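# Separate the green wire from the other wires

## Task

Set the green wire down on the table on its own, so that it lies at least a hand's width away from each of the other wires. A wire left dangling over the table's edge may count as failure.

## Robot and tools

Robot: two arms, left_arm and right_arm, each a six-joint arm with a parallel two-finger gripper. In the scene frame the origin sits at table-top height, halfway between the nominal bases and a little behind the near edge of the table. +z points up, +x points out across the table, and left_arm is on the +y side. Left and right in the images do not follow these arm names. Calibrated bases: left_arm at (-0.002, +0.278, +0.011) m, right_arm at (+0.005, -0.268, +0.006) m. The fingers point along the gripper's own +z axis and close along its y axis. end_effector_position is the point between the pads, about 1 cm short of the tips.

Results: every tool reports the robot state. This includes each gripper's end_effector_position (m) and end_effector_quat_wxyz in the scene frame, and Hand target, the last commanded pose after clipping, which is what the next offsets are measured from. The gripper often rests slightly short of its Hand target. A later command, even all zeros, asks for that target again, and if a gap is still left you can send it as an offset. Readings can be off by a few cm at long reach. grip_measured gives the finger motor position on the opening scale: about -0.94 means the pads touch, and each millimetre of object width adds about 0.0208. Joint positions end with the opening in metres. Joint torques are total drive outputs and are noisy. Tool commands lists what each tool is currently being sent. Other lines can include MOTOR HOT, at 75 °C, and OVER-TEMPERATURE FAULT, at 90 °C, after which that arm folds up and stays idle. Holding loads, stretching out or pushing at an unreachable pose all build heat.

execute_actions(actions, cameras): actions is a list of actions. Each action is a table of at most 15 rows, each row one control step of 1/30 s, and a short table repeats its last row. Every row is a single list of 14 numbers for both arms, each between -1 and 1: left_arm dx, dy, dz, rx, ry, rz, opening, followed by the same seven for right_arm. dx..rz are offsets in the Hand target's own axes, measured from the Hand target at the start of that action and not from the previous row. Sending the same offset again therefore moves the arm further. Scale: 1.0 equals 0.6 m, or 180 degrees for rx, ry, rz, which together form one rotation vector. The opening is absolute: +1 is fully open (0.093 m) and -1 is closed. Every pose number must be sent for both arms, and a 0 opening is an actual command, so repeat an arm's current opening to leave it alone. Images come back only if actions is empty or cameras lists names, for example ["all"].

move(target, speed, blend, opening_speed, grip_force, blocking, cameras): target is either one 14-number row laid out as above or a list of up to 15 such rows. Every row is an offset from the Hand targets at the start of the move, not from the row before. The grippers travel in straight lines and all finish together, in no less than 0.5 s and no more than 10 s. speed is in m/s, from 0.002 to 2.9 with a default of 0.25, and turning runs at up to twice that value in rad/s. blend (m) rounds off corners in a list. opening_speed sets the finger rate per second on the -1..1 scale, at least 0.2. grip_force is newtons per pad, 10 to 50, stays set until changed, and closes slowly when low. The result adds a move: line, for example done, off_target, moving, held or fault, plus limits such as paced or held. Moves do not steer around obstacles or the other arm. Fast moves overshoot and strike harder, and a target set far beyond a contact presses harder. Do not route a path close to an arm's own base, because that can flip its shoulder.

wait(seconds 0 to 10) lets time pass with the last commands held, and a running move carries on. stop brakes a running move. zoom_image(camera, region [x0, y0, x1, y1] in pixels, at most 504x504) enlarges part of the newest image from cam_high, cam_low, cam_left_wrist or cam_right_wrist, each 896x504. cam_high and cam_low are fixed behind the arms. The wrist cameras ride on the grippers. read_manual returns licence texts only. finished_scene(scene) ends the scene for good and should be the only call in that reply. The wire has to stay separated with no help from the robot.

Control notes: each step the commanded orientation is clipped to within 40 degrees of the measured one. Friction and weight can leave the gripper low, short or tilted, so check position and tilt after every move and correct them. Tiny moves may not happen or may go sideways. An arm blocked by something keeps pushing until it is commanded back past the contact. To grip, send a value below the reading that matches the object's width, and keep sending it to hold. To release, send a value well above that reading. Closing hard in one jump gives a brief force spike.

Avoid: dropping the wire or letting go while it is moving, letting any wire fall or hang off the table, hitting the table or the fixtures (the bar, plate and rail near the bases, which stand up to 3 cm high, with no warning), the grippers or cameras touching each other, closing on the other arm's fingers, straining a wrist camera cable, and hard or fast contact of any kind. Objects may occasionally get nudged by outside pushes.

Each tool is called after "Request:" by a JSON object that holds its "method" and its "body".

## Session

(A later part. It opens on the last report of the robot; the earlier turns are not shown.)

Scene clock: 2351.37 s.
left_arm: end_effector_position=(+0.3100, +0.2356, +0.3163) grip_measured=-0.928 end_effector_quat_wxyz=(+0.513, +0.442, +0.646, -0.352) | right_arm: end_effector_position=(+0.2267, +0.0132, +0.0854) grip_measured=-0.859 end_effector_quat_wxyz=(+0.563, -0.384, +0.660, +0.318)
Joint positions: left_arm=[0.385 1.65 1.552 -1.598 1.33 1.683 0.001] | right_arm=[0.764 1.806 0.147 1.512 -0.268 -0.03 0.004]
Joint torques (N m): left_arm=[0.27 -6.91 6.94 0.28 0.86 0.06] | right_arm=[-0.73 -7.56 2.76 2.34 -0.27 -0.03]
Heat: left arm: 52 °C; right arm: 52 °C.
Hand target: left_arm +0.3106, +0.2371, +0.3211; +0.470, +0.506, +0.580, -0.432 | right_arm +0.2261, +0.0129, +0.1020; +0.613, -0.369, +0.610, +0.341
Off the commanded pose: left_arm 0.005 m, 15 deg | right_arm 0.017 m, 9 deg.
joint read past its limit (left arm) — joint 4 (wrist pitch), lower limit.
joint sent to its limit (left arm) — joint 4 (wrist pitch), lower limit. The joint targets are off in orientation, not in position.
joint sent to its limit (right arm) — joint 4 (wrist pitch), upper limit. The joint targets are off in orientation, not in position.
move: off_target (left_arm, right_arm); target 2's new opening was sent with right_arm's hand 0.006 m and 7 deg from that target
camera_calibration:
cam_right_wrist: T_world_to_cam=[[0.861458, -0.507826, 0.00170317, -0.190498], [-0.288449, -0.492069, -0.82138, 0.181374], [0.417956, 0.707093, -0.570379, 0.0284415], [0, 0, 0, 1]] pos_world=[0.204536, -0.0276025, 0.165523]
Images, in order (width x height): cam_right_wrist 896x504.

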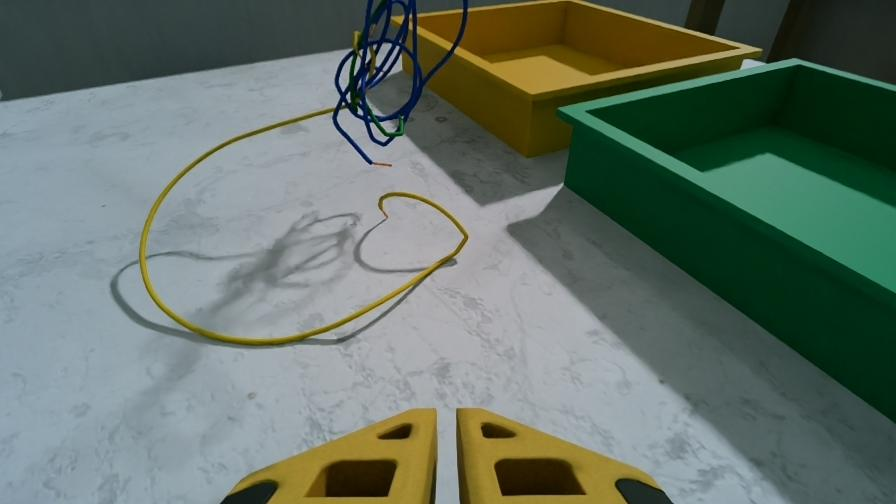

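Request:
{"method": "move", "body": {"target": [[0,0,0,0,0,0,-0.935,-0.0275,0.0525,0.2475,0,0,0,-0.7]], "speed": 0.25, "cameras": ["cam_right_wrist"]}}

Request:
{"method": "zoom_image", "body": {"camera": "cam_right_wrist", "region": [300, 180, 560, 420]}}

Scene clock: 2379.80 s.
left_arm: end_effector_position=(+0.3100, +0.2356, +0.3163) grip_measured=-0.928 end_effector_quat_wxyz=(+0.513, +0.442, +0.646, -0.352) | right_arm: end_effector_position=(+0.2691, +0.1537, +0.1160) grip_measured=-0.701 end_effector_quat_wxyz=(+0.615, -0.375, +0.607, +0.337)
Joint positions: left_arm=[0.385 1.65 1.552 -1.598 1.33 1.683 0.001] | right_arm=[0.973 2.057 0.695 1.369 -0.073 -0.03 0.012]
Joint torques (N m): left_arm=[0.31 -6.87 6.99 0.26 0.87 0.05] | right_arm=[0.5 -8.34 6.78 1.86 0.03 0.14]
Heat: left arm: 52 °C; right arm: 52 °C.
Hand target: left_arm +0.3106, +0.2371, +0.3211; +0.470, +0.506, +0.580, -0.432 | right_arm +0.2721, +0.1580, +0.1149; +0.613, -0.369, +0.610, +0.341
Off the commanded pose: left_arm 0.005 m, 15 deg | right_arm 0.005 m, 1 deg.
joint read past its limit (left arm) — joint 4 (wrist pitch), lower limit.
joint sent to its limit (left arm) — joint 4 (wrist pitch), lower limit. The joint targets are off in orientation, not in position.
move: off_target (left_arm)
camera_calibration:
cam_right_wrist: T_world_to_cam=[[0.868159, -0.494644, 0.0403355, -0.164038], [-0.187956, -0.402928, -0.895724, 0.255812], [0.459317, 0.77005, -0.442777, -0.106822], [0, 0, 0, 1]] pos_world=[0.239558, 0.104191, 0.188455]
Images, in order (width x height): cam_right_wrist 896x504.

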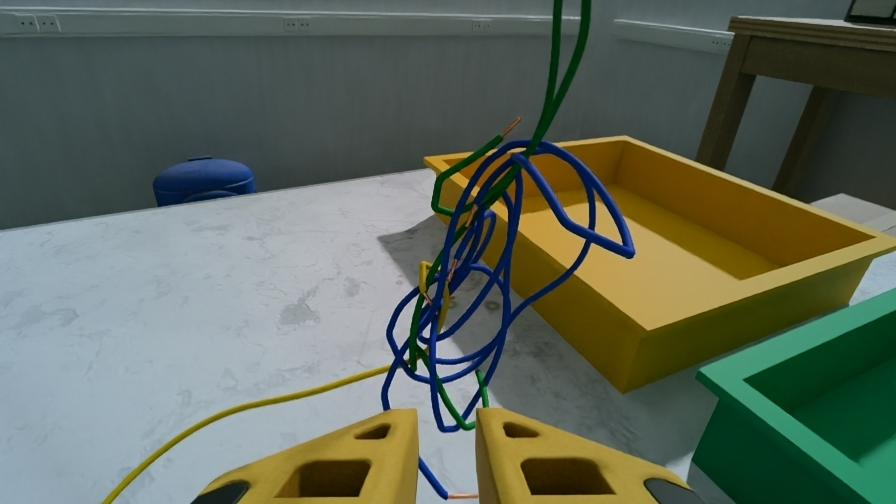

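Scaled by 1.938 from the camera's 896x504 image, which has a finer 1280x720 frame.

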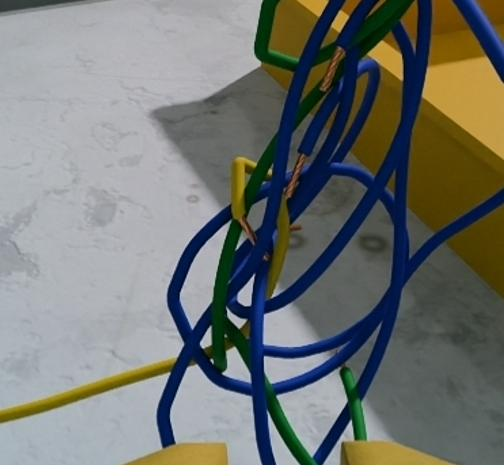

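Request:
{"method": "move", "body": {"target": [[0,0,0,0,0,0,-0.935,0.0117,-0.005,0.03,0,0,0,-0.74],[0,0,0,0,0,0,-0.935,0.0117,-0.005,0.105,0,0,0,-0.74],[0,0,0,0,0,0,-0.935,0.0117,-0.005,0.105,0,0,0,-1]], "speed": 0.12, "cameras": ["cam_right_wrist"]}}

Request:
{"method": "zoom_image", "body": {"camera": "cam_right_wrist", "region": [320, 220, 580, 460]}}

Scene clock: 2414.80 s.
left_arm: end_effector_position=(+0.3100, +0.2356, +0.3163) grip_measured=-0.928 end_effector_quat_wxyz=(+0.513, +0.442, +0.646, -0.352) | right_arm: end_effector_position=(+0.3043, +0.2049, +0.1085) grip_measured=-0.990 end_effector_quat_wxyz=(+0.615, -0.374, +0.608, +0.336)
Joint positions: left_arm=[0.385 1.65 1.552 -1.598 1.33 1.683 0.001] | right_arm=[0.973 2.212 0.976 1.241 -0.069 -0.029 0]
Joint torques (N m): left_arm=[0.27 -6.8 6.9 0.28 0.89 0.03] | right_arm=[0.68 -10.15 7.84 1.84 0.06 0.15]
Heat: left arm: 52 °C; right arm: 53 °C.
Hand target: left_arm +0.3106, +0.2371, +0.3211; +0.470, +0.506, +0.580, -0.432 | right_arm +0.3061, +0.2110, +0.1070; +0.613, -0.369, +0.610, +0.341
Off the commanded pose: left_arm 0.005 m, 15 deg | right_arm 0.006 m, 1 deg.
joint read past its limit (left arm) — joint 4 (wrist pitch), lower limit.
joint sent to its limit (left arm) — joint 4 (wrist pitch), lower limit. The joint targets are off in orientation, not in position.
move: off_target (left_arm)
camera_calibration:
cam_right_wrist: T_world_to_cam=[[0.866259, -0.49799, 0.0400062, -0.167605], [-0.189908, -0.402294, -0.895597, 0.276793], [0.462093, 0.768222, -0.443063, -0.166221], [0, 0, 0, 1]] pos_world=[0.274564, 0.155582, 0.180954]
Images, in order (width x height): cam_right_wrist 896x504.

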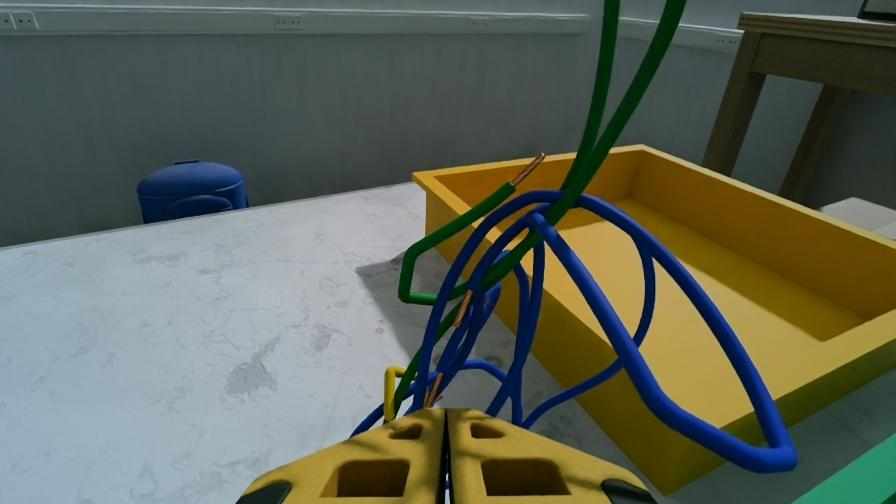

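Scaled by 1.938 from the camera's 896x504 image, which has a finer 1280x720 frame.

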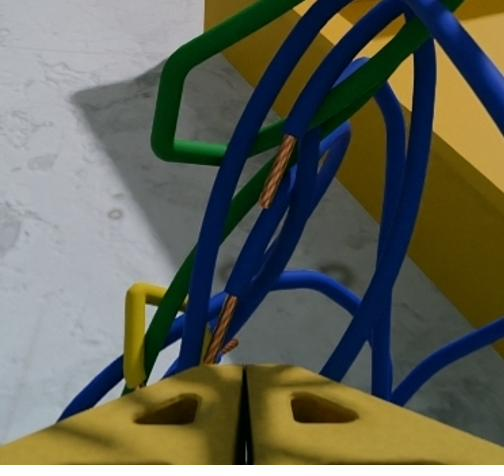

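Request:
{"method": "move", "body": {"target": [[0,0,0,0,0,0,-0.935,0.0,0.0,-0.045,0,0,0,-1],[0,0,0,0,0,0,-0.935,0.0,0.0075,-0.045,0,0,0,-0.74],[0,0,0,0,0,0,-0.935,0.0,0.0075,0.018,0,0,0,-0.74]], "speed": 0.12, "cameras": ["cam_right_wrist"]}}

Request:
{"method": "zoom_image", "body": {"camera": "cam_right_wrist", "region": [320, 260, 580, 500]}}

Scene clock: 2432.73 s.
left_arm: end_effector_position=(+0.3100, +0.2356, +0.3163) grip_measured=-0.928 end_effector_quat_wxyz=(+0.513, +0.442, +0.646, -0.352) | right_arm: end_effector_position=(+0.3056, +0.2172, +0.1087) grip_measured=-0.741 end_effector_quat_wxyz=(+0.615, -0.374, +0.607, +0.336)
Joint positions: left_arm=[0.385 1.65 1.552 -1.598 1.33 1.683 0.001] | right_arm=[0.986 2.235 1.028 1.214 -0.057 -0.029 0.01]
Joint torques (N m): left_arm=[0.25 -6.72 6.86 0.27 0.91 0.02] | right_arm=[0.5 -10.28 7.86 1.8 0.09 0.08]
Heat: left arm: 52 °C; right arm: 51 °C.
Hand target: left_arm +0.3106, +0.2371, +0.3211; +0.470, +0.506, +0.580, -0.432 | right_arm +0.3076, +0.2225, +0.1067; +0.613, -0.369, +0.610, +0.341
Off the commanded pose: left_arm 0.005 m, 15 deg | right_arm 0.006 m, 1 deg.
joint read past its limit (left arm) — joint 4 (wrist pitch), lower limit.
joint sent to its limit (left arm) — joint 4 (wrist pitch), lower limit. The joint targets are off in orientation, not in position.
move: off_target (left_arm); target 2's new opening was sent with right_arm's hand 0.016 m and 2 deg from that target
camera_calibration:
cam_right_wrist: T_world_to_cam=[[0.866819, -0.497016, 0.0399919, -0.163026], [-0.188798, -0.401387, -0.896239, 0.281749], [0.461497, 0.769327, -0.441766, -0.176285], [0, 0, 0, 1]] pos_world=[0.275862, 0.167685, 0.181158]
Images, in order (width x height): cam_right_wrist 896x504.

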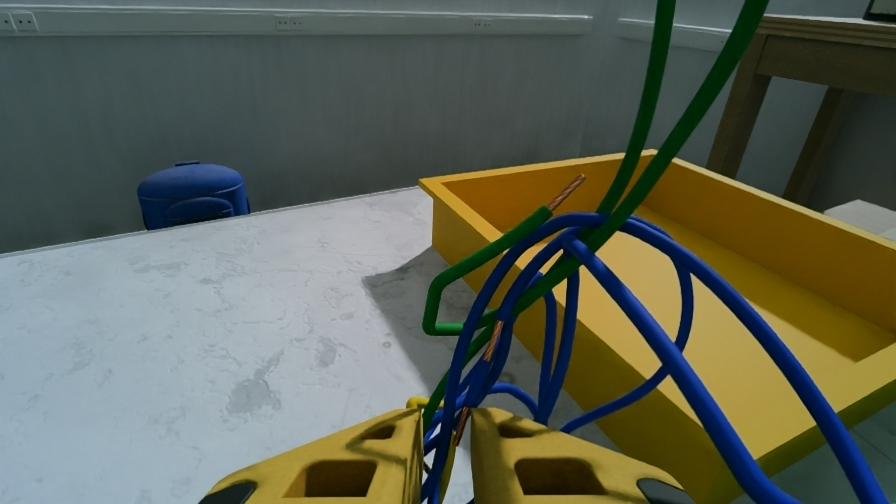

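Scaled by 1.938 from the camera's 896x504 image, which has a finer 1280x720 frame.

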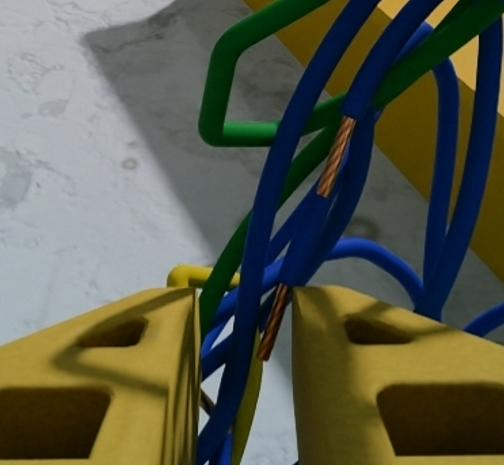

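Request:
{"method": "move", "body": {"target": [[0,0,0,0,0,0,-0.935,0.0,0.0,0.008,0,0,0,-0.74],[0,0,0,0,0,0,-0.935,0.0,0.0,0.008,0,0,0,-1]], "speed": 0.12, "cameras": ["cam_right_wrist"]}}

Request:
{"method": "zoom_image", "body": {"camera": "cam_right_wrist", "region": [320, 260, 580, 500]}}

Scene clock: 2444.00 s.
left_arm: end_effector_position=(+0.3100, +0.2356, +0.3163) grip_measured=-0.928 end_effector_quat_wxyz=(+0.513, +0.442, +0.646, -0.352) | right_arm: end_effector_position=(+0.3080, +0.2207, +0.1082) grip_measured=-0.985 end_effector_quat_wxyz=(+0.615, -0.374, +0.608, +0.336)
Joint positions: left_arm=[0.385 1.65 1.552 -1.598 1.33 1.683 0.001] | right_arm=[0.986 2.244 1.049 1.201 -0.056 -0.029 0]
Joint torques (N m): left_arm=[0.16 -6.86 7.04 0.26 0.86 0.01] | right_arm=[0.49 -10.41 7.82 1.83 0.03 0.12]
Heat: left arm: 52 °C; right arm: 51 °C.
Hand target: left_arm +0.3106, +0.2371, +0.3211; +0.470, +0.506, +0.580, -0.432 | right_arm +0.3100, +0.2267, +0.1066; +0.613, -0.369, +0.610, +0.341
Off the commanded pose: left_arm 0.005 m, 15 deg | right_arm 0.007 m, 1 deg.
joint read past its limit (left arm) — joint 4 (wrist pitch), lower limit.
joint sent to its limit (left arm) — joint 4 (wrist pitch), lower limit. The joint targets are off in orientation, not in position.
move: off_target (left_arm)
camera_calibration:
cam_right_wrist: T_world_to_cam=[[0.866464, -0.497672, 0.0395326, -0.163095], [-0.190473, -0.402736, -0.895279, 0.283825], [0.461477, 0.768197, -0.443749, -0.179829], [0, 0, 0, 1]] pos_world=[0.278363, 0.171283, 0.180751]
Images, in order (width x height): cam_right_wrist 896x504.

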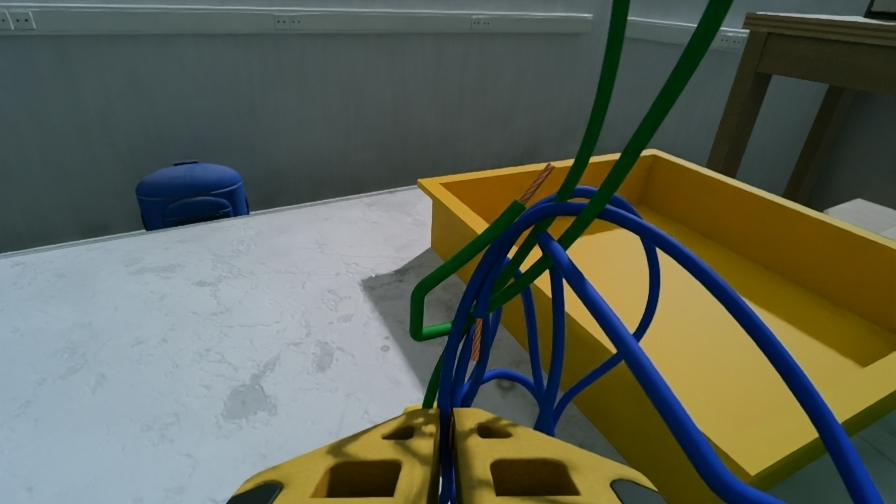

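Scaled by 1.938 from the camera's 896x504 image, which has a finer 1280x720 frame.

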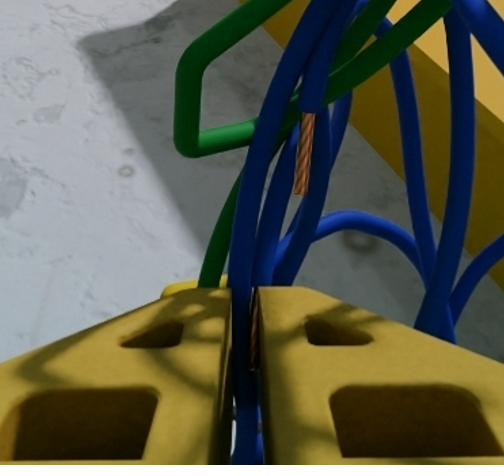

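Request:
{"method": "move", "body": {"target": [[0,0,0,0,0,0,-0.935,-0.055,0.0,0.0,0,0,0,-1]], "speed": 0.08, "cameras": ["cam_right_wrist","cam_low"]}}

Request:
{"method": "zoom_image", "body": {"camera": "cam_right_wrist", "region": [320, 260, 580, 500]}}

Request:
{"method": "zoom_image", "body": {"camera": "cam_low", "region": [440, 185, 560, 305]}}

Scene clock: 2452.63 s.
left_arm: end_effector_position=(+0.3101, +0.2356, +0.3164) grip_measured=-0.928 end_effector_quat_wxyz=(+0.514, +0.442, +0.646, -0.352) | right_arm: end_effector_position=(+0.3078, +0.2201, +0.1106) grip_measured=-0.985 end_effector_quat_wxyz=(+0.597, -0.382, +0.625, +0.327)
Joint positions: left_arm=[0.385 1.65 1.552 -1.598 1.331 1.683 0.001] | right_arm=[0.986 2.194 1.049 1.095 -0.055 -0.029 0]
Joint torques (N m): left_arm=[0.18 -6.87 6.78 0.26 0.87 0.03] | right_arm=[0.66 -15.45 8.81 1.88 0.1 0.1]
Heat: left arm: 52 °C; right arm: 51 °C.
Hand target: left_arm +0.3106, +0.2371, +0.3211; +0.470, +0.506, +0.580, -0.432 | right_arm +0.3092, +0.2278, +0.1397; +0.613, -0.369, +0.610, +0.341
Off the commanded pose: left_arm 0.005 m, 15 deg | right_arm 0.030 m, 3 deg.
joint read past its limit (left arm) — joint 4 (wrist pitch), lower limit.
joint sent to its limit (left arm) — joint 4 (wrist pitch), lower limit. The joint targets are off in orientation, not in position.
move: off_target (left_arm, right_arm)
camera_calibration:
cam_right_wrist: T_world_to_cam=[[0.866592, -0.4977, 0.0362288, -0.16293], [-0.217985, -0.442861, -0.869688, 0.300075], [0.448888, 0.745767, -0.492271, -0.164075], [0, 0, 0, 1]] pos_world=[0.280257, 0.174163, 0.186105]
Images, in order (width x height): cam_low 896x504, cam_right_wrist 896x504.

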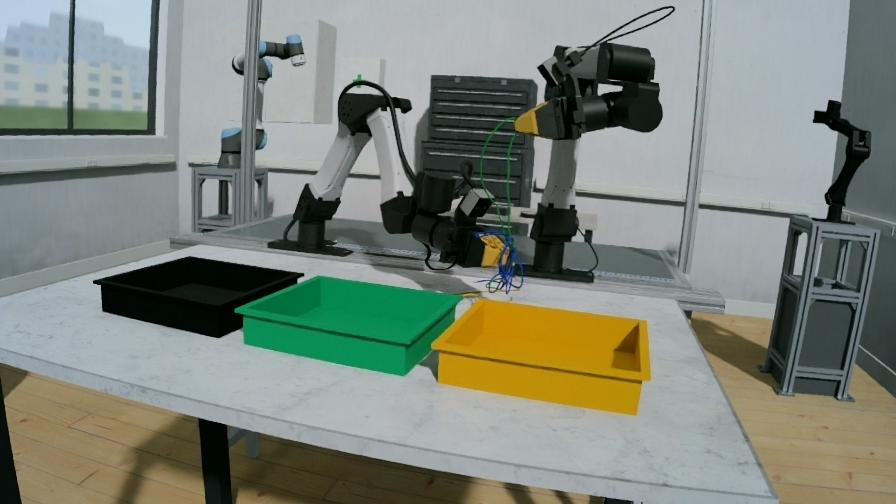

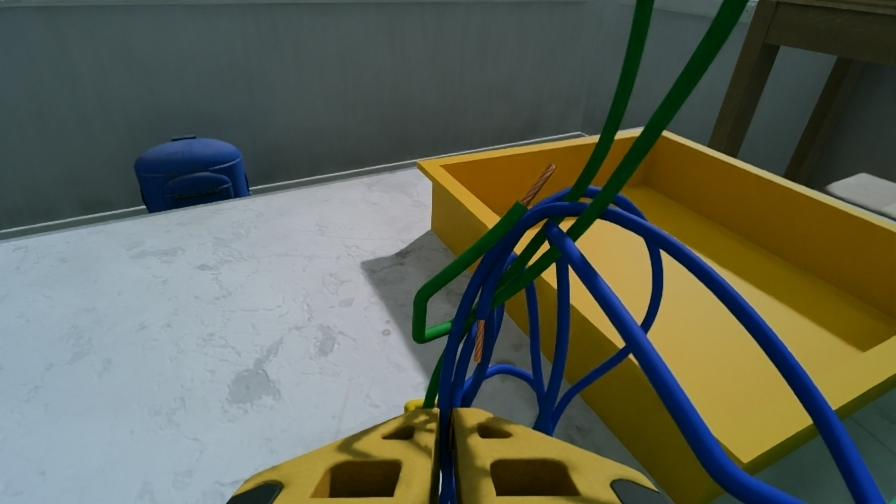

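Scaled by 1.938 from the camera's 896x504 image, which has a finer 1280x720 frame.

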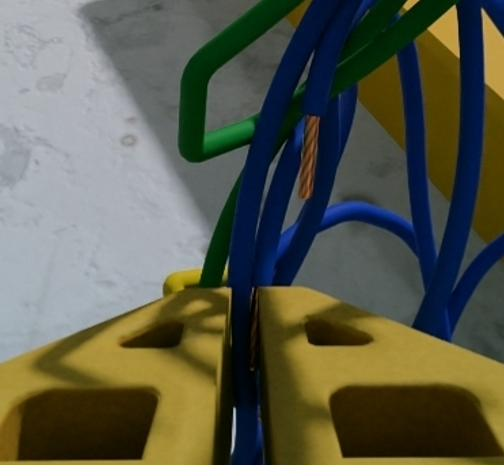

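Scaled by 4.200 from the camera's 896x504 image, which has a finer 1280x720 frame.

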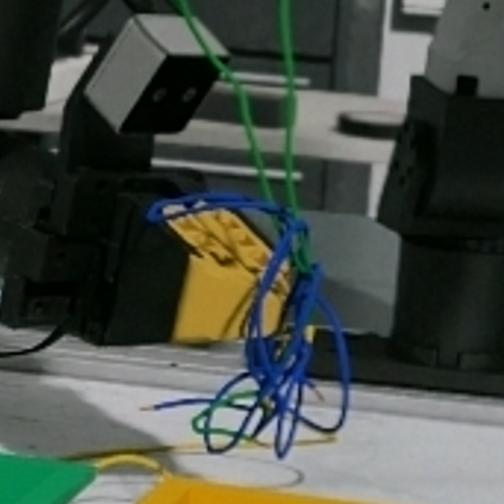

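Request:
{"method": "move", "body": {"target": [[0,0,0,0,0,0,-0.935,-0.035,0.0,0.0,0,0,0,-1]], "speed": 0.08, "cameras": ["cam_right_wrist","cam_low"]}}

Request:
{"method": "zoom_image", "body": {"camera": "cam_right_wrist", "region": [320, 260, 580, 500]}}

Request:
{"method": "zoom_image", "body": {"camera": "cam_low", "region": [460, 205, 540, 305]}}

Scene clock: 2463.53 s.
left_arm: end_effector_position=(+0.3101, +0.2355, +0.3168) grip_measured=-0.928 end_effector_quat_wxyz=(+0.515, +0.442, +0.645, -0.352) | right_arm: end_effector_position=(+0.3084, +0.2216, +0.1290) grip_measured=-0.985 end_effector_quat_wxyz=(+0.595, -0.383, +0.627, +0.326)
Joint positions: left_arm=[0.385 1.65 1.552 -1.598 1.333 1.683 0.001] | right_arm=[0.986 2.138 1.063 1.019 -0.054 -0.028 0]
Joint torques (N m): left_arm=[0.31 -6.83 6.93 0.25 0.88 0.04] | right_arm=[0.7 -15.54 8.84 1.83 0.1 0.14]
Heat: left arm: 51 °C; right arm: 52 °C.
Hand target: left_arm +0.3106, +0.2371, +0.3211; +0.470, +0.506, +0.580, -0.432 | right_arm +0.3087, +0.2284, +0.1606; +0.613, -0.369, +0.610, +0.341
Off the commanded pose: left_arm 0.005 m, 15 deg | right_arm 0.032 m, 4 deg.
joint read past its limit (left arm) — joint 4 (wrist pitch), lower limit.
joint sent to its limit (left arm) — joint 4 (wrist pitch), lower limit. The joint targets are off in orientation, not in position.
move: off_target (left_arm, right_arm)
camera_calibration:
cam_right_wrist: T_world_to_cam=[[0.866242, -0.498383, 0.0352074, -0.162932], [-0.221657, -0.446504, -0.866892, 0.318526], [0.447764, 0.743134, -0.497251, -0.154801], [0, 0, 0, 1]] pos_world=[0.281057, 0.176059, 0.204889]
Images, in order (width x height): cam_low 896x504, cam_right_wrist 896x504.

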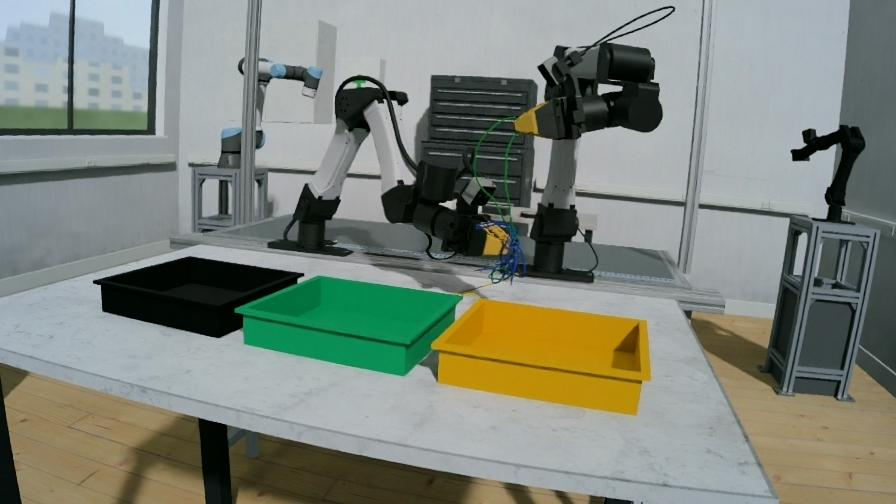

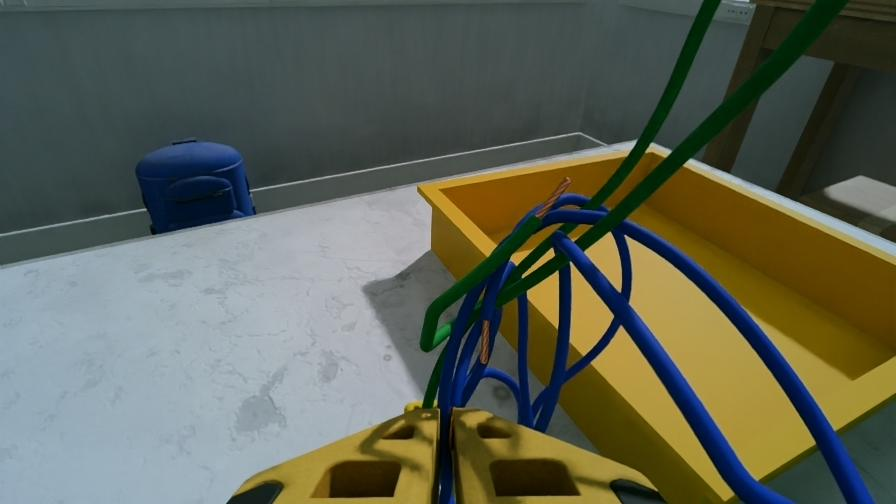

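Scaled by 1.938 from the camera's 896x504 image, which has a finer 1280x720 frame.

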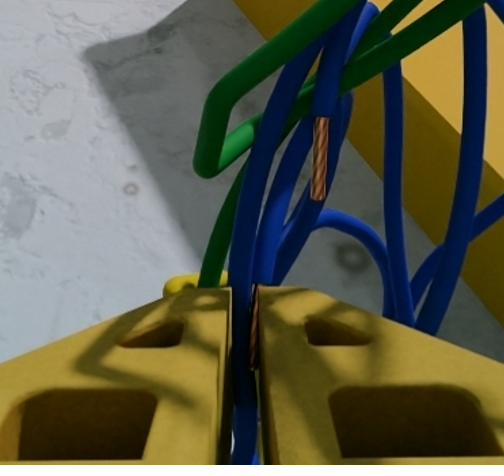

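Scaled by 5.040 from the camera's 896x504 image, which has a finer 1280x720 frame.

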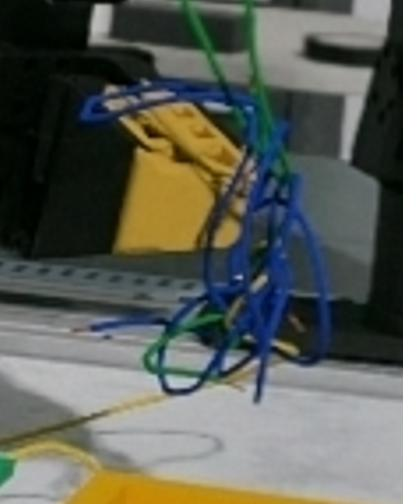

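Request:
{"method": "move", "body": {"target": [[0,0,0,0,0,0,-0.935,0.115,0.0,0.0,0,0,0,-1]], "speed": 0.1, "cameras": ["cam_right_wrist","cam_low"]}}

Request:
{"method": "zoom_image", "body": {"camera": "cam_right_wrist", "region": [320, 200, 580, 440]}}

Request:
{"method": "zoom_image", "body": {"camera": "cam_low", "region": [460, 205, 540, 305]}}

Scene clock: 2479.67 s.
left_arm: end_effector_position=(+0.3102, +0.2357, +0.3163) grip_measured=-0.928 end_effector_quat_wxyz=(+0.514, +0.443, +0.646, -0.351) | right_arm: end_effector_position=(+0.3098, +0.2223, +0.0951) grip_measured=-0.985 end_effector_quat_wxyz=(+0.614, -0.373, +0.609, +0.336)
Joint positions: left_arm=[0.385 1.65 1.552 -1.597 1.33 1.683 0.001] | right_arm=[0.986 2.292 1.063 1.233 -0.054 -0.028 0]
Joint torques (N m): left_arm=[0.18 -6.9 6.9 0.25 0.89 0.04] | right_arm=[0.61 -10.88 7.16 2 0.02 0.11]
Heat: left arm: 51 °C; right arm: 55 °C.
Hand target: left_arm +0.3106, +0.2371, +0.3211; +0.470, +0.506, +0.580, -0.432 | right_arm +0.3104, +0.2262, +0.0916; +0.613, -0.369, +0.610, +0.341
Off the commanded pose: left_arm 0.005 m, 15 deg | right_arm 0.005 m, 1 deg.
joint read past its limit (left arm) — joint 4 (wrist pitch), lower limit.
joint sent to its limit (left arm) — joint 4 (wrist pitch), lower limit. The joint targets are off in orientation, not in position.
move: off_target (left_arm)
camera_calibration:
cam_right_wrist: T_world_to_cam=[[0.865783, -0.498978, 0.0379484, -0.162562], [-0.192807, -0.402596, -0.894842, 0.273715], [0.461785, 0.767423, -0.444767, -0.187637], [0, 0, 0, 1]] pos_world=[0.280165, 0.173079, 0.167646]
Images, in order (width x height): cam_low 896x504, cam_right_wrist 896x504.

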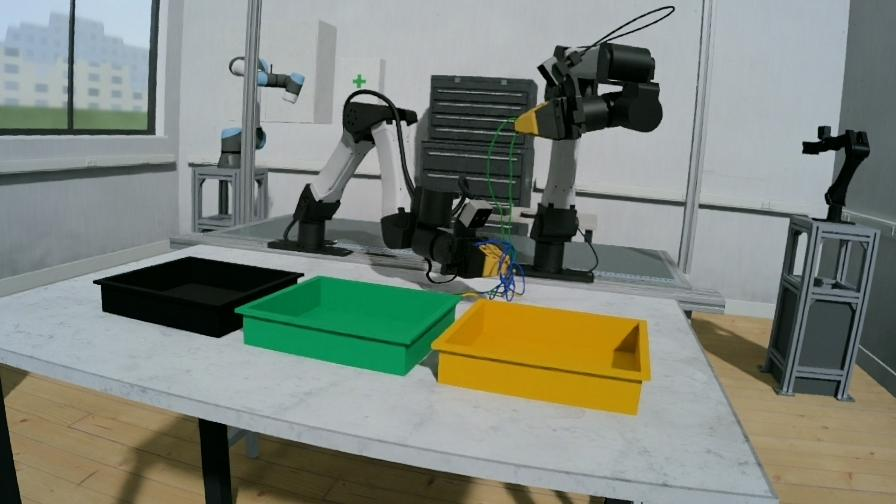

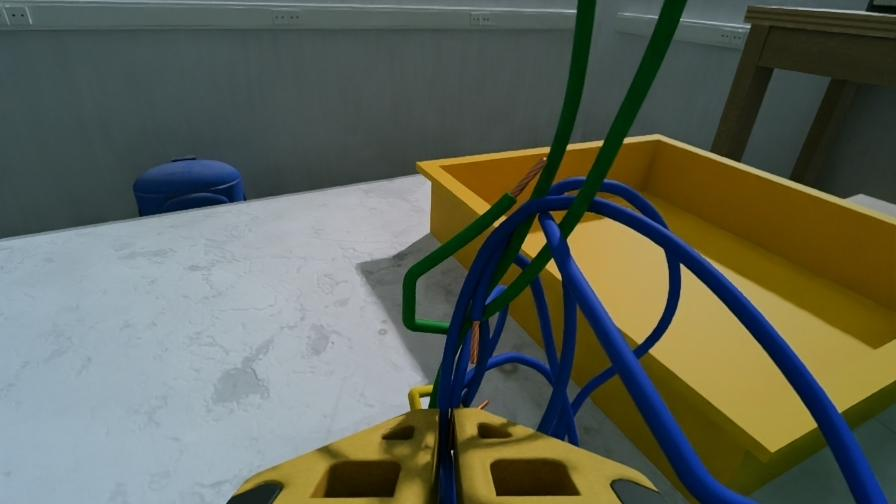

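Scaled by 1.938 from the camera's 896x504 image, which has a finer 1280x720 frame.

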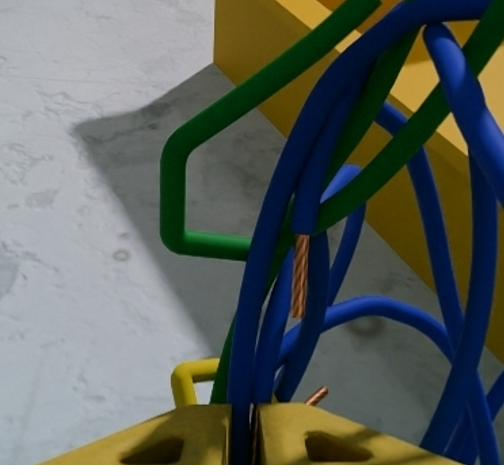

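Scaled by 5.040 from the camera's 896x504 image, which has a finer 1280x720 frame.

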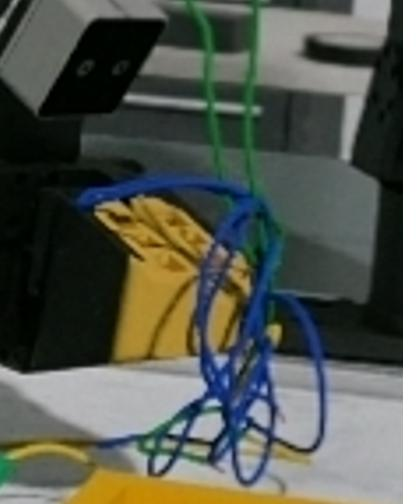

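Request:
{"method": "move", "body": {"target": [[-0.05,0,0,0,0,0,-0.935,0.04,0.0,0.0,0,0,0,-1]], "speed": 0.08, "cameras": ["cam_right_wrist","cam_low"]}}

Request:
{"method": "zoom_image", "body": {"camera": "cam_right_wrist", "region": [320, 150, 620, 430]}}

Request:
{"method": "zoom_image", "body": {"camera": "cam_low", "region": [460, 205, 540, 305]}}

Scene clock: 2499.57 s.
left_arm: end_effector_position=(+0.3134, +0.2359, +0.3289) grip_measured=-0.928 end_effector_quat_wxyz=(+0.508, +0.431, +0.656, -0.355) | right_arm: end_effector_position=(+0.3099, +0.2221, +0.0851) grip_measured=-0.985 end_effector_quat_wxyz=(+0.628, -0.366, +0.595, +0.343)
Joint positions: left_arm=[0.38 1.65 1.608 -1.595 1.325 1.595 0.001] | right_arm=[0.986 2.361 1.072 1.338 -0.054 -0.028 0]
Joint torques (N m): left_arm=[-0.98 -8.39 9.57 0.3 1.15 -0.12] | right_arm=[0.29 -9.8 6.76 1.65 0.01 0.12]
Heat: left arm: 52 °C; right arm: 52 °C.
Hand target: left_arm +0.3120, +0.2317, +0.3504; +0.470, +0.506, +0.580, -0.432 | right_arm +0.3110, +0.2254, +0.0677; +0.613, -0.369, +0.610, +0.341
Off the commanded pose: left_arm 0.022 m, 16 deg | right_arm 0.018 m, 2 deg.
joint read past its limit (left arm) — joint 4 (wrist pitch), lower limit.
joint sent to its limit (left arm) — joint 4 (wrist pitch), lower limit. The joint targets are off in orientation, not in position.
move: off_target (left_arm, right_arm)
camera_calibration:
cam_right_wrist: T_world_to_cam=[[0.865339, -0.499574, 0.0401792, -0.162401], [-0.170905, -0.369493, -0.913382, 0.252104], [0.471148, 0.783518, -0.405116, -0.201743], [0, 0, 0, 1]] pos_world=[0.278668, 0.170088, 0.155063]
Images, in order (width x height): cam_low 896x504, cam_right_wrist 896x504.

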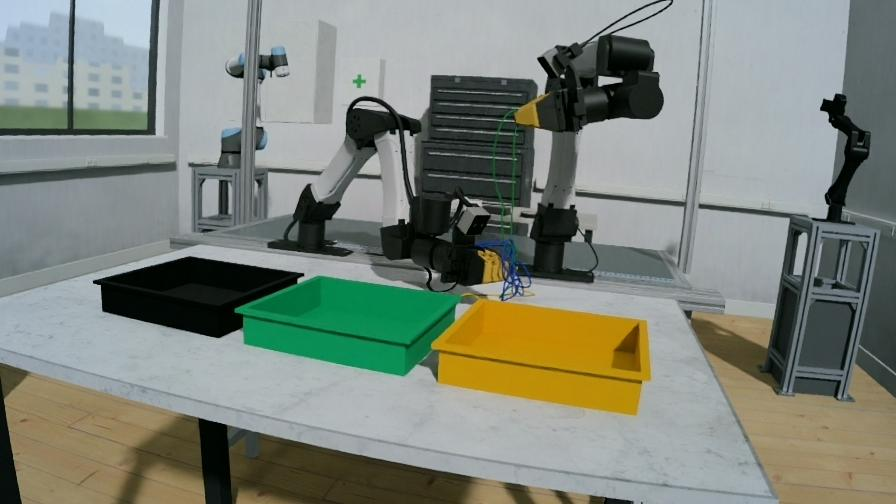

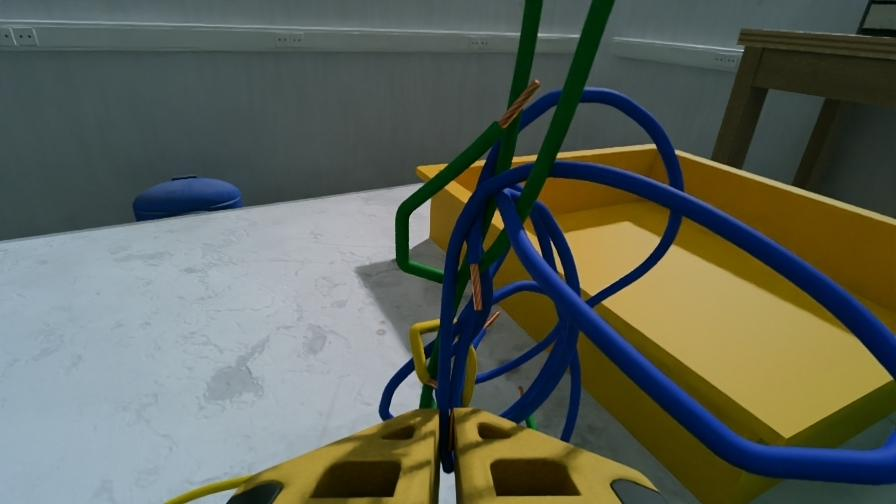

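Scaled by 1.680 from the camera's 896x504 image, which has a finer 1280x720 frame.

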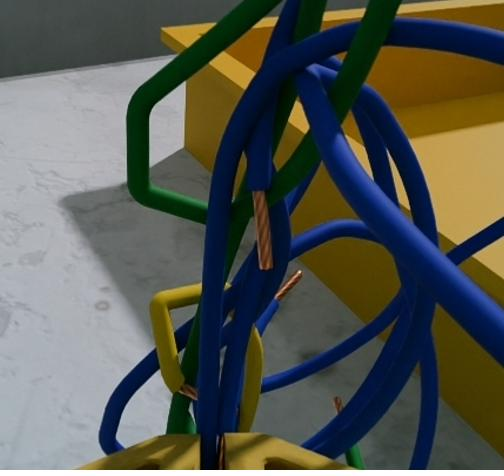

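Scaled by 5.040 from the camera's 896x504 image, which has a finer 1280x720 frame.

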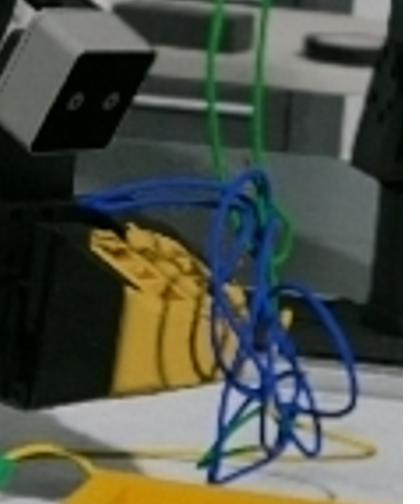

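Request:
{"method": "move", "body": {"target": [[0.04,0,0,0,0,0,-0.935,-0.03,0.0,0.0,0,0,0,-1],[0.04,0,0,0,0,0,-0.935,-0.03,0.0,0.0,0,0,0,-0.84],[0.04,0,0,0,0,0,-0.935,-0.03,0.02,-0.12,0,0,0,-0.84]], "speed": 0.15, "cameras": ["cam_right_wrist"]}}

Request:
{"method": "zoom_image", "body": {"camera": "cam_right_wrist", "region": [280, 180, 560, 430]}}

Scene clock: 2548.77 s.
left_arm: end_effector_position=(+0.3120, +0.2348, +0.3237) grip_measured=-0.928 end_effector_quat_wxyz=(+0.517, +0.443, +0.644, -0.350) | right_arm: end_effector_position=(+0.2667, +0.1706, +0.0640) grip_measured=-0.841 end_effector_quat_wxyz=(+0.595, -0.384, +0.626, +0.327)
Joint positions: left_arm=[0.38 1.65 1.579 -1.595 1.336 1.659 0.001] | right_arm=[1.011 2.24 0.767 1.42 -0.034 -0.028 0.005]
Joint torques (N m): left_arm=[0.46 -7.19 5.93 0.28 0.88 0.07] | right_arm=[0.51 -14.11 3.18 2.33 0.04 0.13]
Heat: left arm: 56 °C; right arm: 50 °C.
Hand target: left_arm +0.3109, +0.2361, +0.3270; +0.470, +0.506, +0.580, -0.432 | right_arm +0.2642, +0.1695, +0.0862; +0.613, -0.369, +0.610, +0.341
Off the commanded pose: left_arm 0.004 m, 15 deg | right_arm 0.022 m, 4 deg.
joint read past its limit (left arm) — joint 4 (wrist pitch), lower limit.
joint sent to its limit (left arm) — joint 4 (wrist pitch), lower limit. The joint targets are off in orientation, not in position.
move: off_target (left_arm, right_arm)
camera_calibration:
cam_right_wrist: T_world_to_cam=[[0.867932, -0.495381, 0.0359376, -0.150995], [-0.21877, -0.446247, -0.867757, 0.229414], [0.445907, 0.745293, -0.495687, -0.130542], [0, 0, 0, 1]] pos_world=[0.239452, 0.124868, 0.139794]
Images, in order (width x height): cam_right_wrist 896x504.

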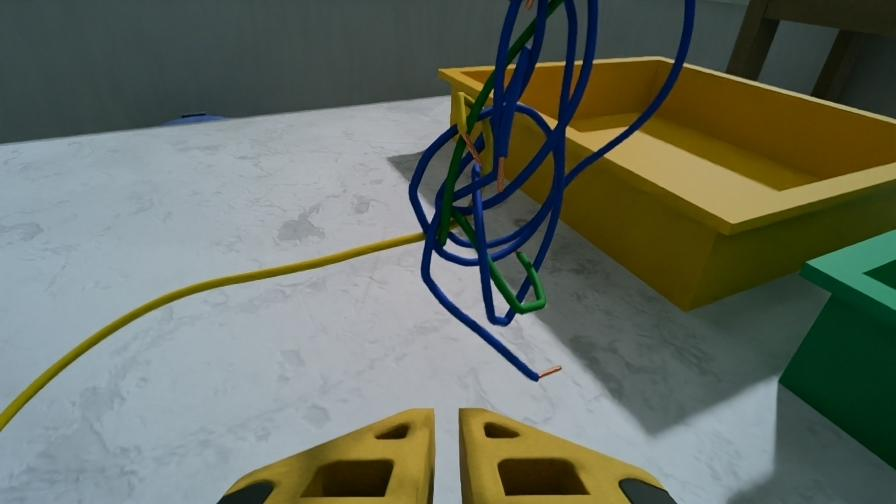

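Scaled by 1.800 from the camera's 896x504 image, which has a finer 1280x720 frame.

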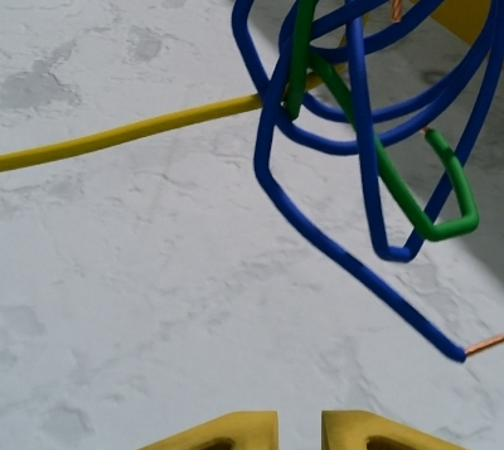

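Request:
{"method": "zoom_image", "body": {"camera": "cam_right_wrist", "region": [395, 70, 565, 270]}}

Scaled by 2.520 from the camera's 896x504 image, which has a finer 1280x720 frame.

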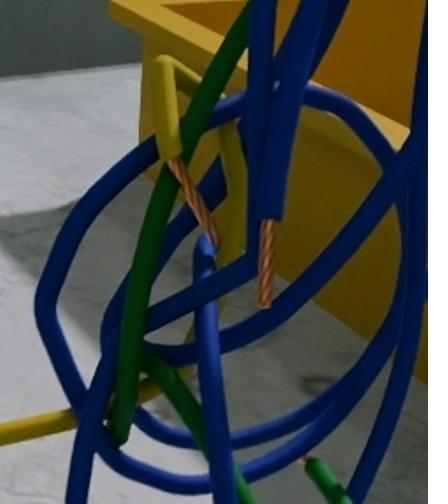

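Request:
{"method": "zoom_image", "body": {"camera": "cam_right_wrist", "region": [415, 190, 485, 260]}}

Request:
{"method": "zoom_image", "body": {"camera": "cam_right_wrist", "region": [440, 80, 510, 180]}}

Scaled by 7.200 from the camera's 896x504 image, which has a finer 1280x720 frame.

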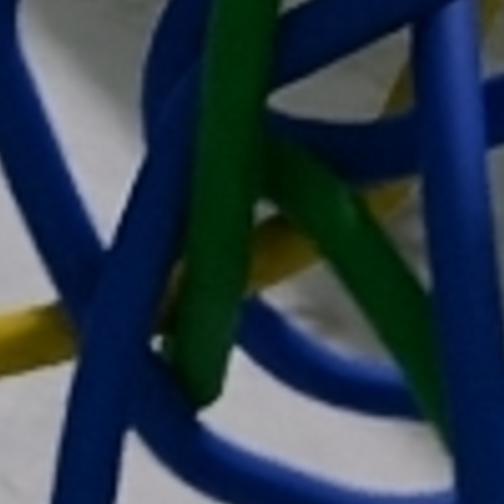

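Scaled by 5.040 from the camera's 896x504 image, which has a finer 1280x720 frame.

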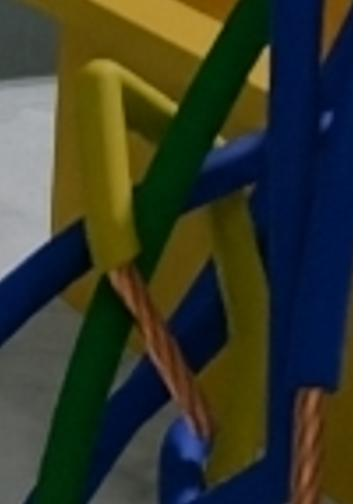

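Request:
{"method": "move", "body": {"target": [[-0.065,0,-0.012,0,0,0,-0.935,-0.02,0.0,0.0,0,0,0.1,-0.7],[-0.065,0,-0.012,0,0,0,-0.935,-0.006,0.034,0.06,0,0,0.5,-0.6]], "speed": 0.2, "blend": 0.01, "cameras": ["cam_right_wrist"]}}

Request:
{"method": "zoom_image", "body": {"camera": "cam_right_wrist", "region": [250, 250, 560, 500]}}

Scene clock: 2608.37 s.
left_arm: end_effector_position=(+0.3142, +0.2347, +0.3529) grip_measured=-0.928 end_effector_quat_wxyz=(+0.527, +0.423, +0.645, -0.357) | right_arm: end_effector_position=(+0.2612, +0.2063, +0.0875) grip_measured=-0.601 end_effector_quat_wxyz=(+0.191, +0.162, +0.700, +0.669)
Joint positions: left_arm=[0.38 1.637 1.664 -1.595 1.369 1.538 0.001] | right_arm=[1.067 2.232 0.884 1.341 0.011 1.541 0.016]
Joint torques (N m): left_arm=[0.43 -7.82 8.87 0.45 0.86 -0.11] | right_arm=[0.83 -9.59 6.9 1.89 0.25 0.05]
Heat: left arm: 52 °C; right arm: 55 °C.
Hand target: left_arm +0.3118, +0.2360, +0.3667; +0.470, +0.506, +0.580, -0.432 | right_arm +0.2643, +0.2110, +0.0887; +0.193, +0.170, +0.692, +0.675
Off the commanded pose: left_arm 0.014 m, 16 deg | right_arm 0.006 m, 1 deg.
joint read past its limit (left arm) — joint 4 (wrist pitch), lower limit.
joint sent to its limit (left arm) — joint 4 (wrist pitch), lower limit. The joint targets are off in orientation, not in position.
move: off_target (left_arm)
camera_calibration:
cam_right_wrist: T_world_to_cam=[[0.0181676, -0.0495484, -0.998606, 0.0911333], [-0.997799, 0.0628104, -0.0212694, 0.28889], [0.0637767, 0.996795, -0.0482982, -0.134294], [0, 0, 0, 1]] pos_world=[0.295163, 0.120233, 0.0906647]
Images, in order (width x height): cam_right_wrist 896x504.

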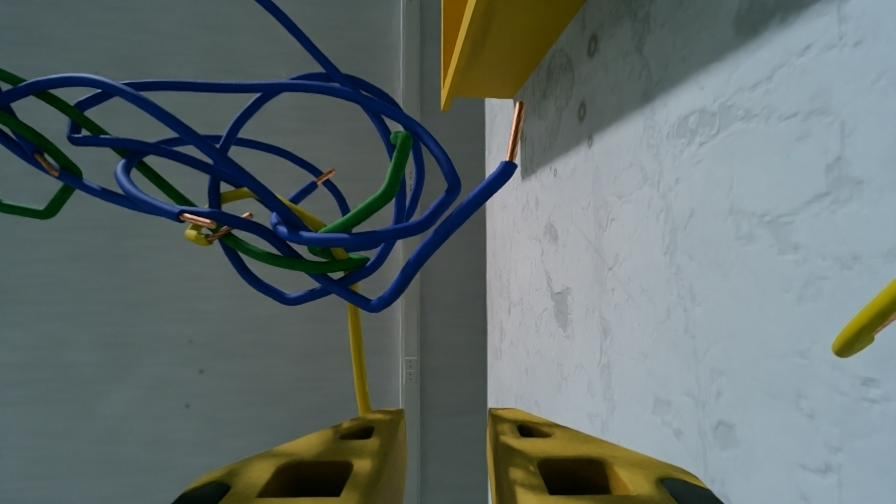

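Scaled by 1.626 from the camera's 896x504 image, which has a finer 1280x720 frame.

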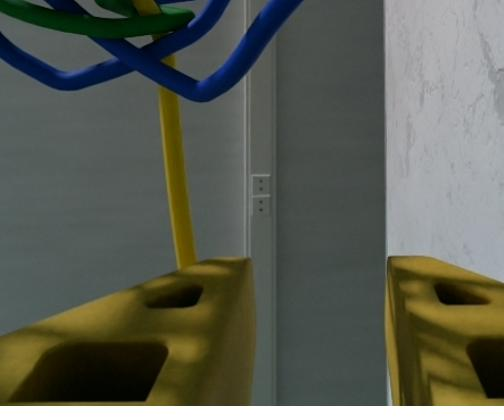

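Request:
{"method": "move", "body": {"target": [[0,0,0,0,0,0,-0.935,0.01,0.0348,-0.01,0,0,0,-0.6],[0,0,0,0,0,0,-0.935,0.0177,0.0348,0.03,0,0,0,-0.6]], "speed": 0.15, "cameras": ["cam_right_wrist"]}}

Scene clock: 2628.33 s.
left_arm: end_effector_position=(+0.3142, +0.2347, +0.3530) grip_measured=-0.928 end_effector_quat_wxyz=(+0.528, +0.423, +0.645, -0.357) | right_arm: end_effector_position=(+0.2603, +0.2290, +0.1100) grip_measured=-0.601 end_effector_quat_wxyz=(+0.190, +0.162, +0.696, +0.673)
Joint positions: left_arm=[0.38 1.637 1.664 -1.595 1.37 1.538 0.001] | right_arm=[1.095 2.197 0.97 1.23 0.037 1.546 0.016]
Joint torques (N m): left_arm=[0.51 -7.76 8.95 0.44 0.91 -0.13] | right_arm=[0.53 -10.1 7.32 1.89 0.21 -0.02]
Heat: left arm: 53 °C; right arm: 52 °C.
Hand target: left_arm +0.3118, +0.2360, +0.3666; +0.470, +0.506, +0.580, -0.432 | right_arm +0.2636, +0.2325, +0.1089; +0.193, +0.170, +0.692, +0.675
Off the commanded pose: left_arm 0.014 m, 16 deg | right_arm 0.005 m, 1 deg.
joint read past its limit (left arm) — joint 4 (wrist pitch), lower limit.
joint sent to its limit (left arm) — joint 4 (wrist pitch), lower limit. The joint targets are off in orientation, not in position.
move: off_target (left_arm)
camera_calibration:
cam_right_wrist: T_world_to_cam=[[0.0178894, -0.0379741, -0.999119, 0.112253], [-0.997905, 0.0614612, -0.0202036, 0.287323], [0.0621743, 0.997387, -0.036795, -0.156758], [0, 0, 0, 1]] pos_world=[0.294459, 0.142951, 0.112191]
Images, in order (width x height): cam_right_wrist 896x504.

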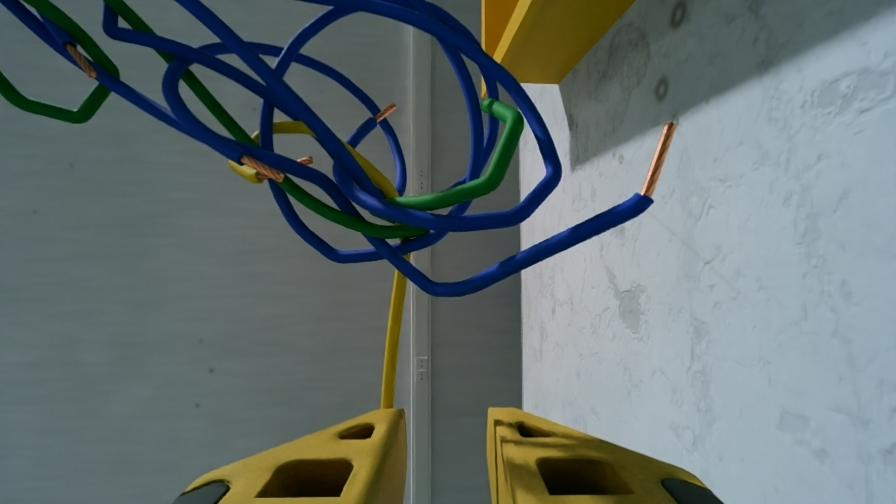

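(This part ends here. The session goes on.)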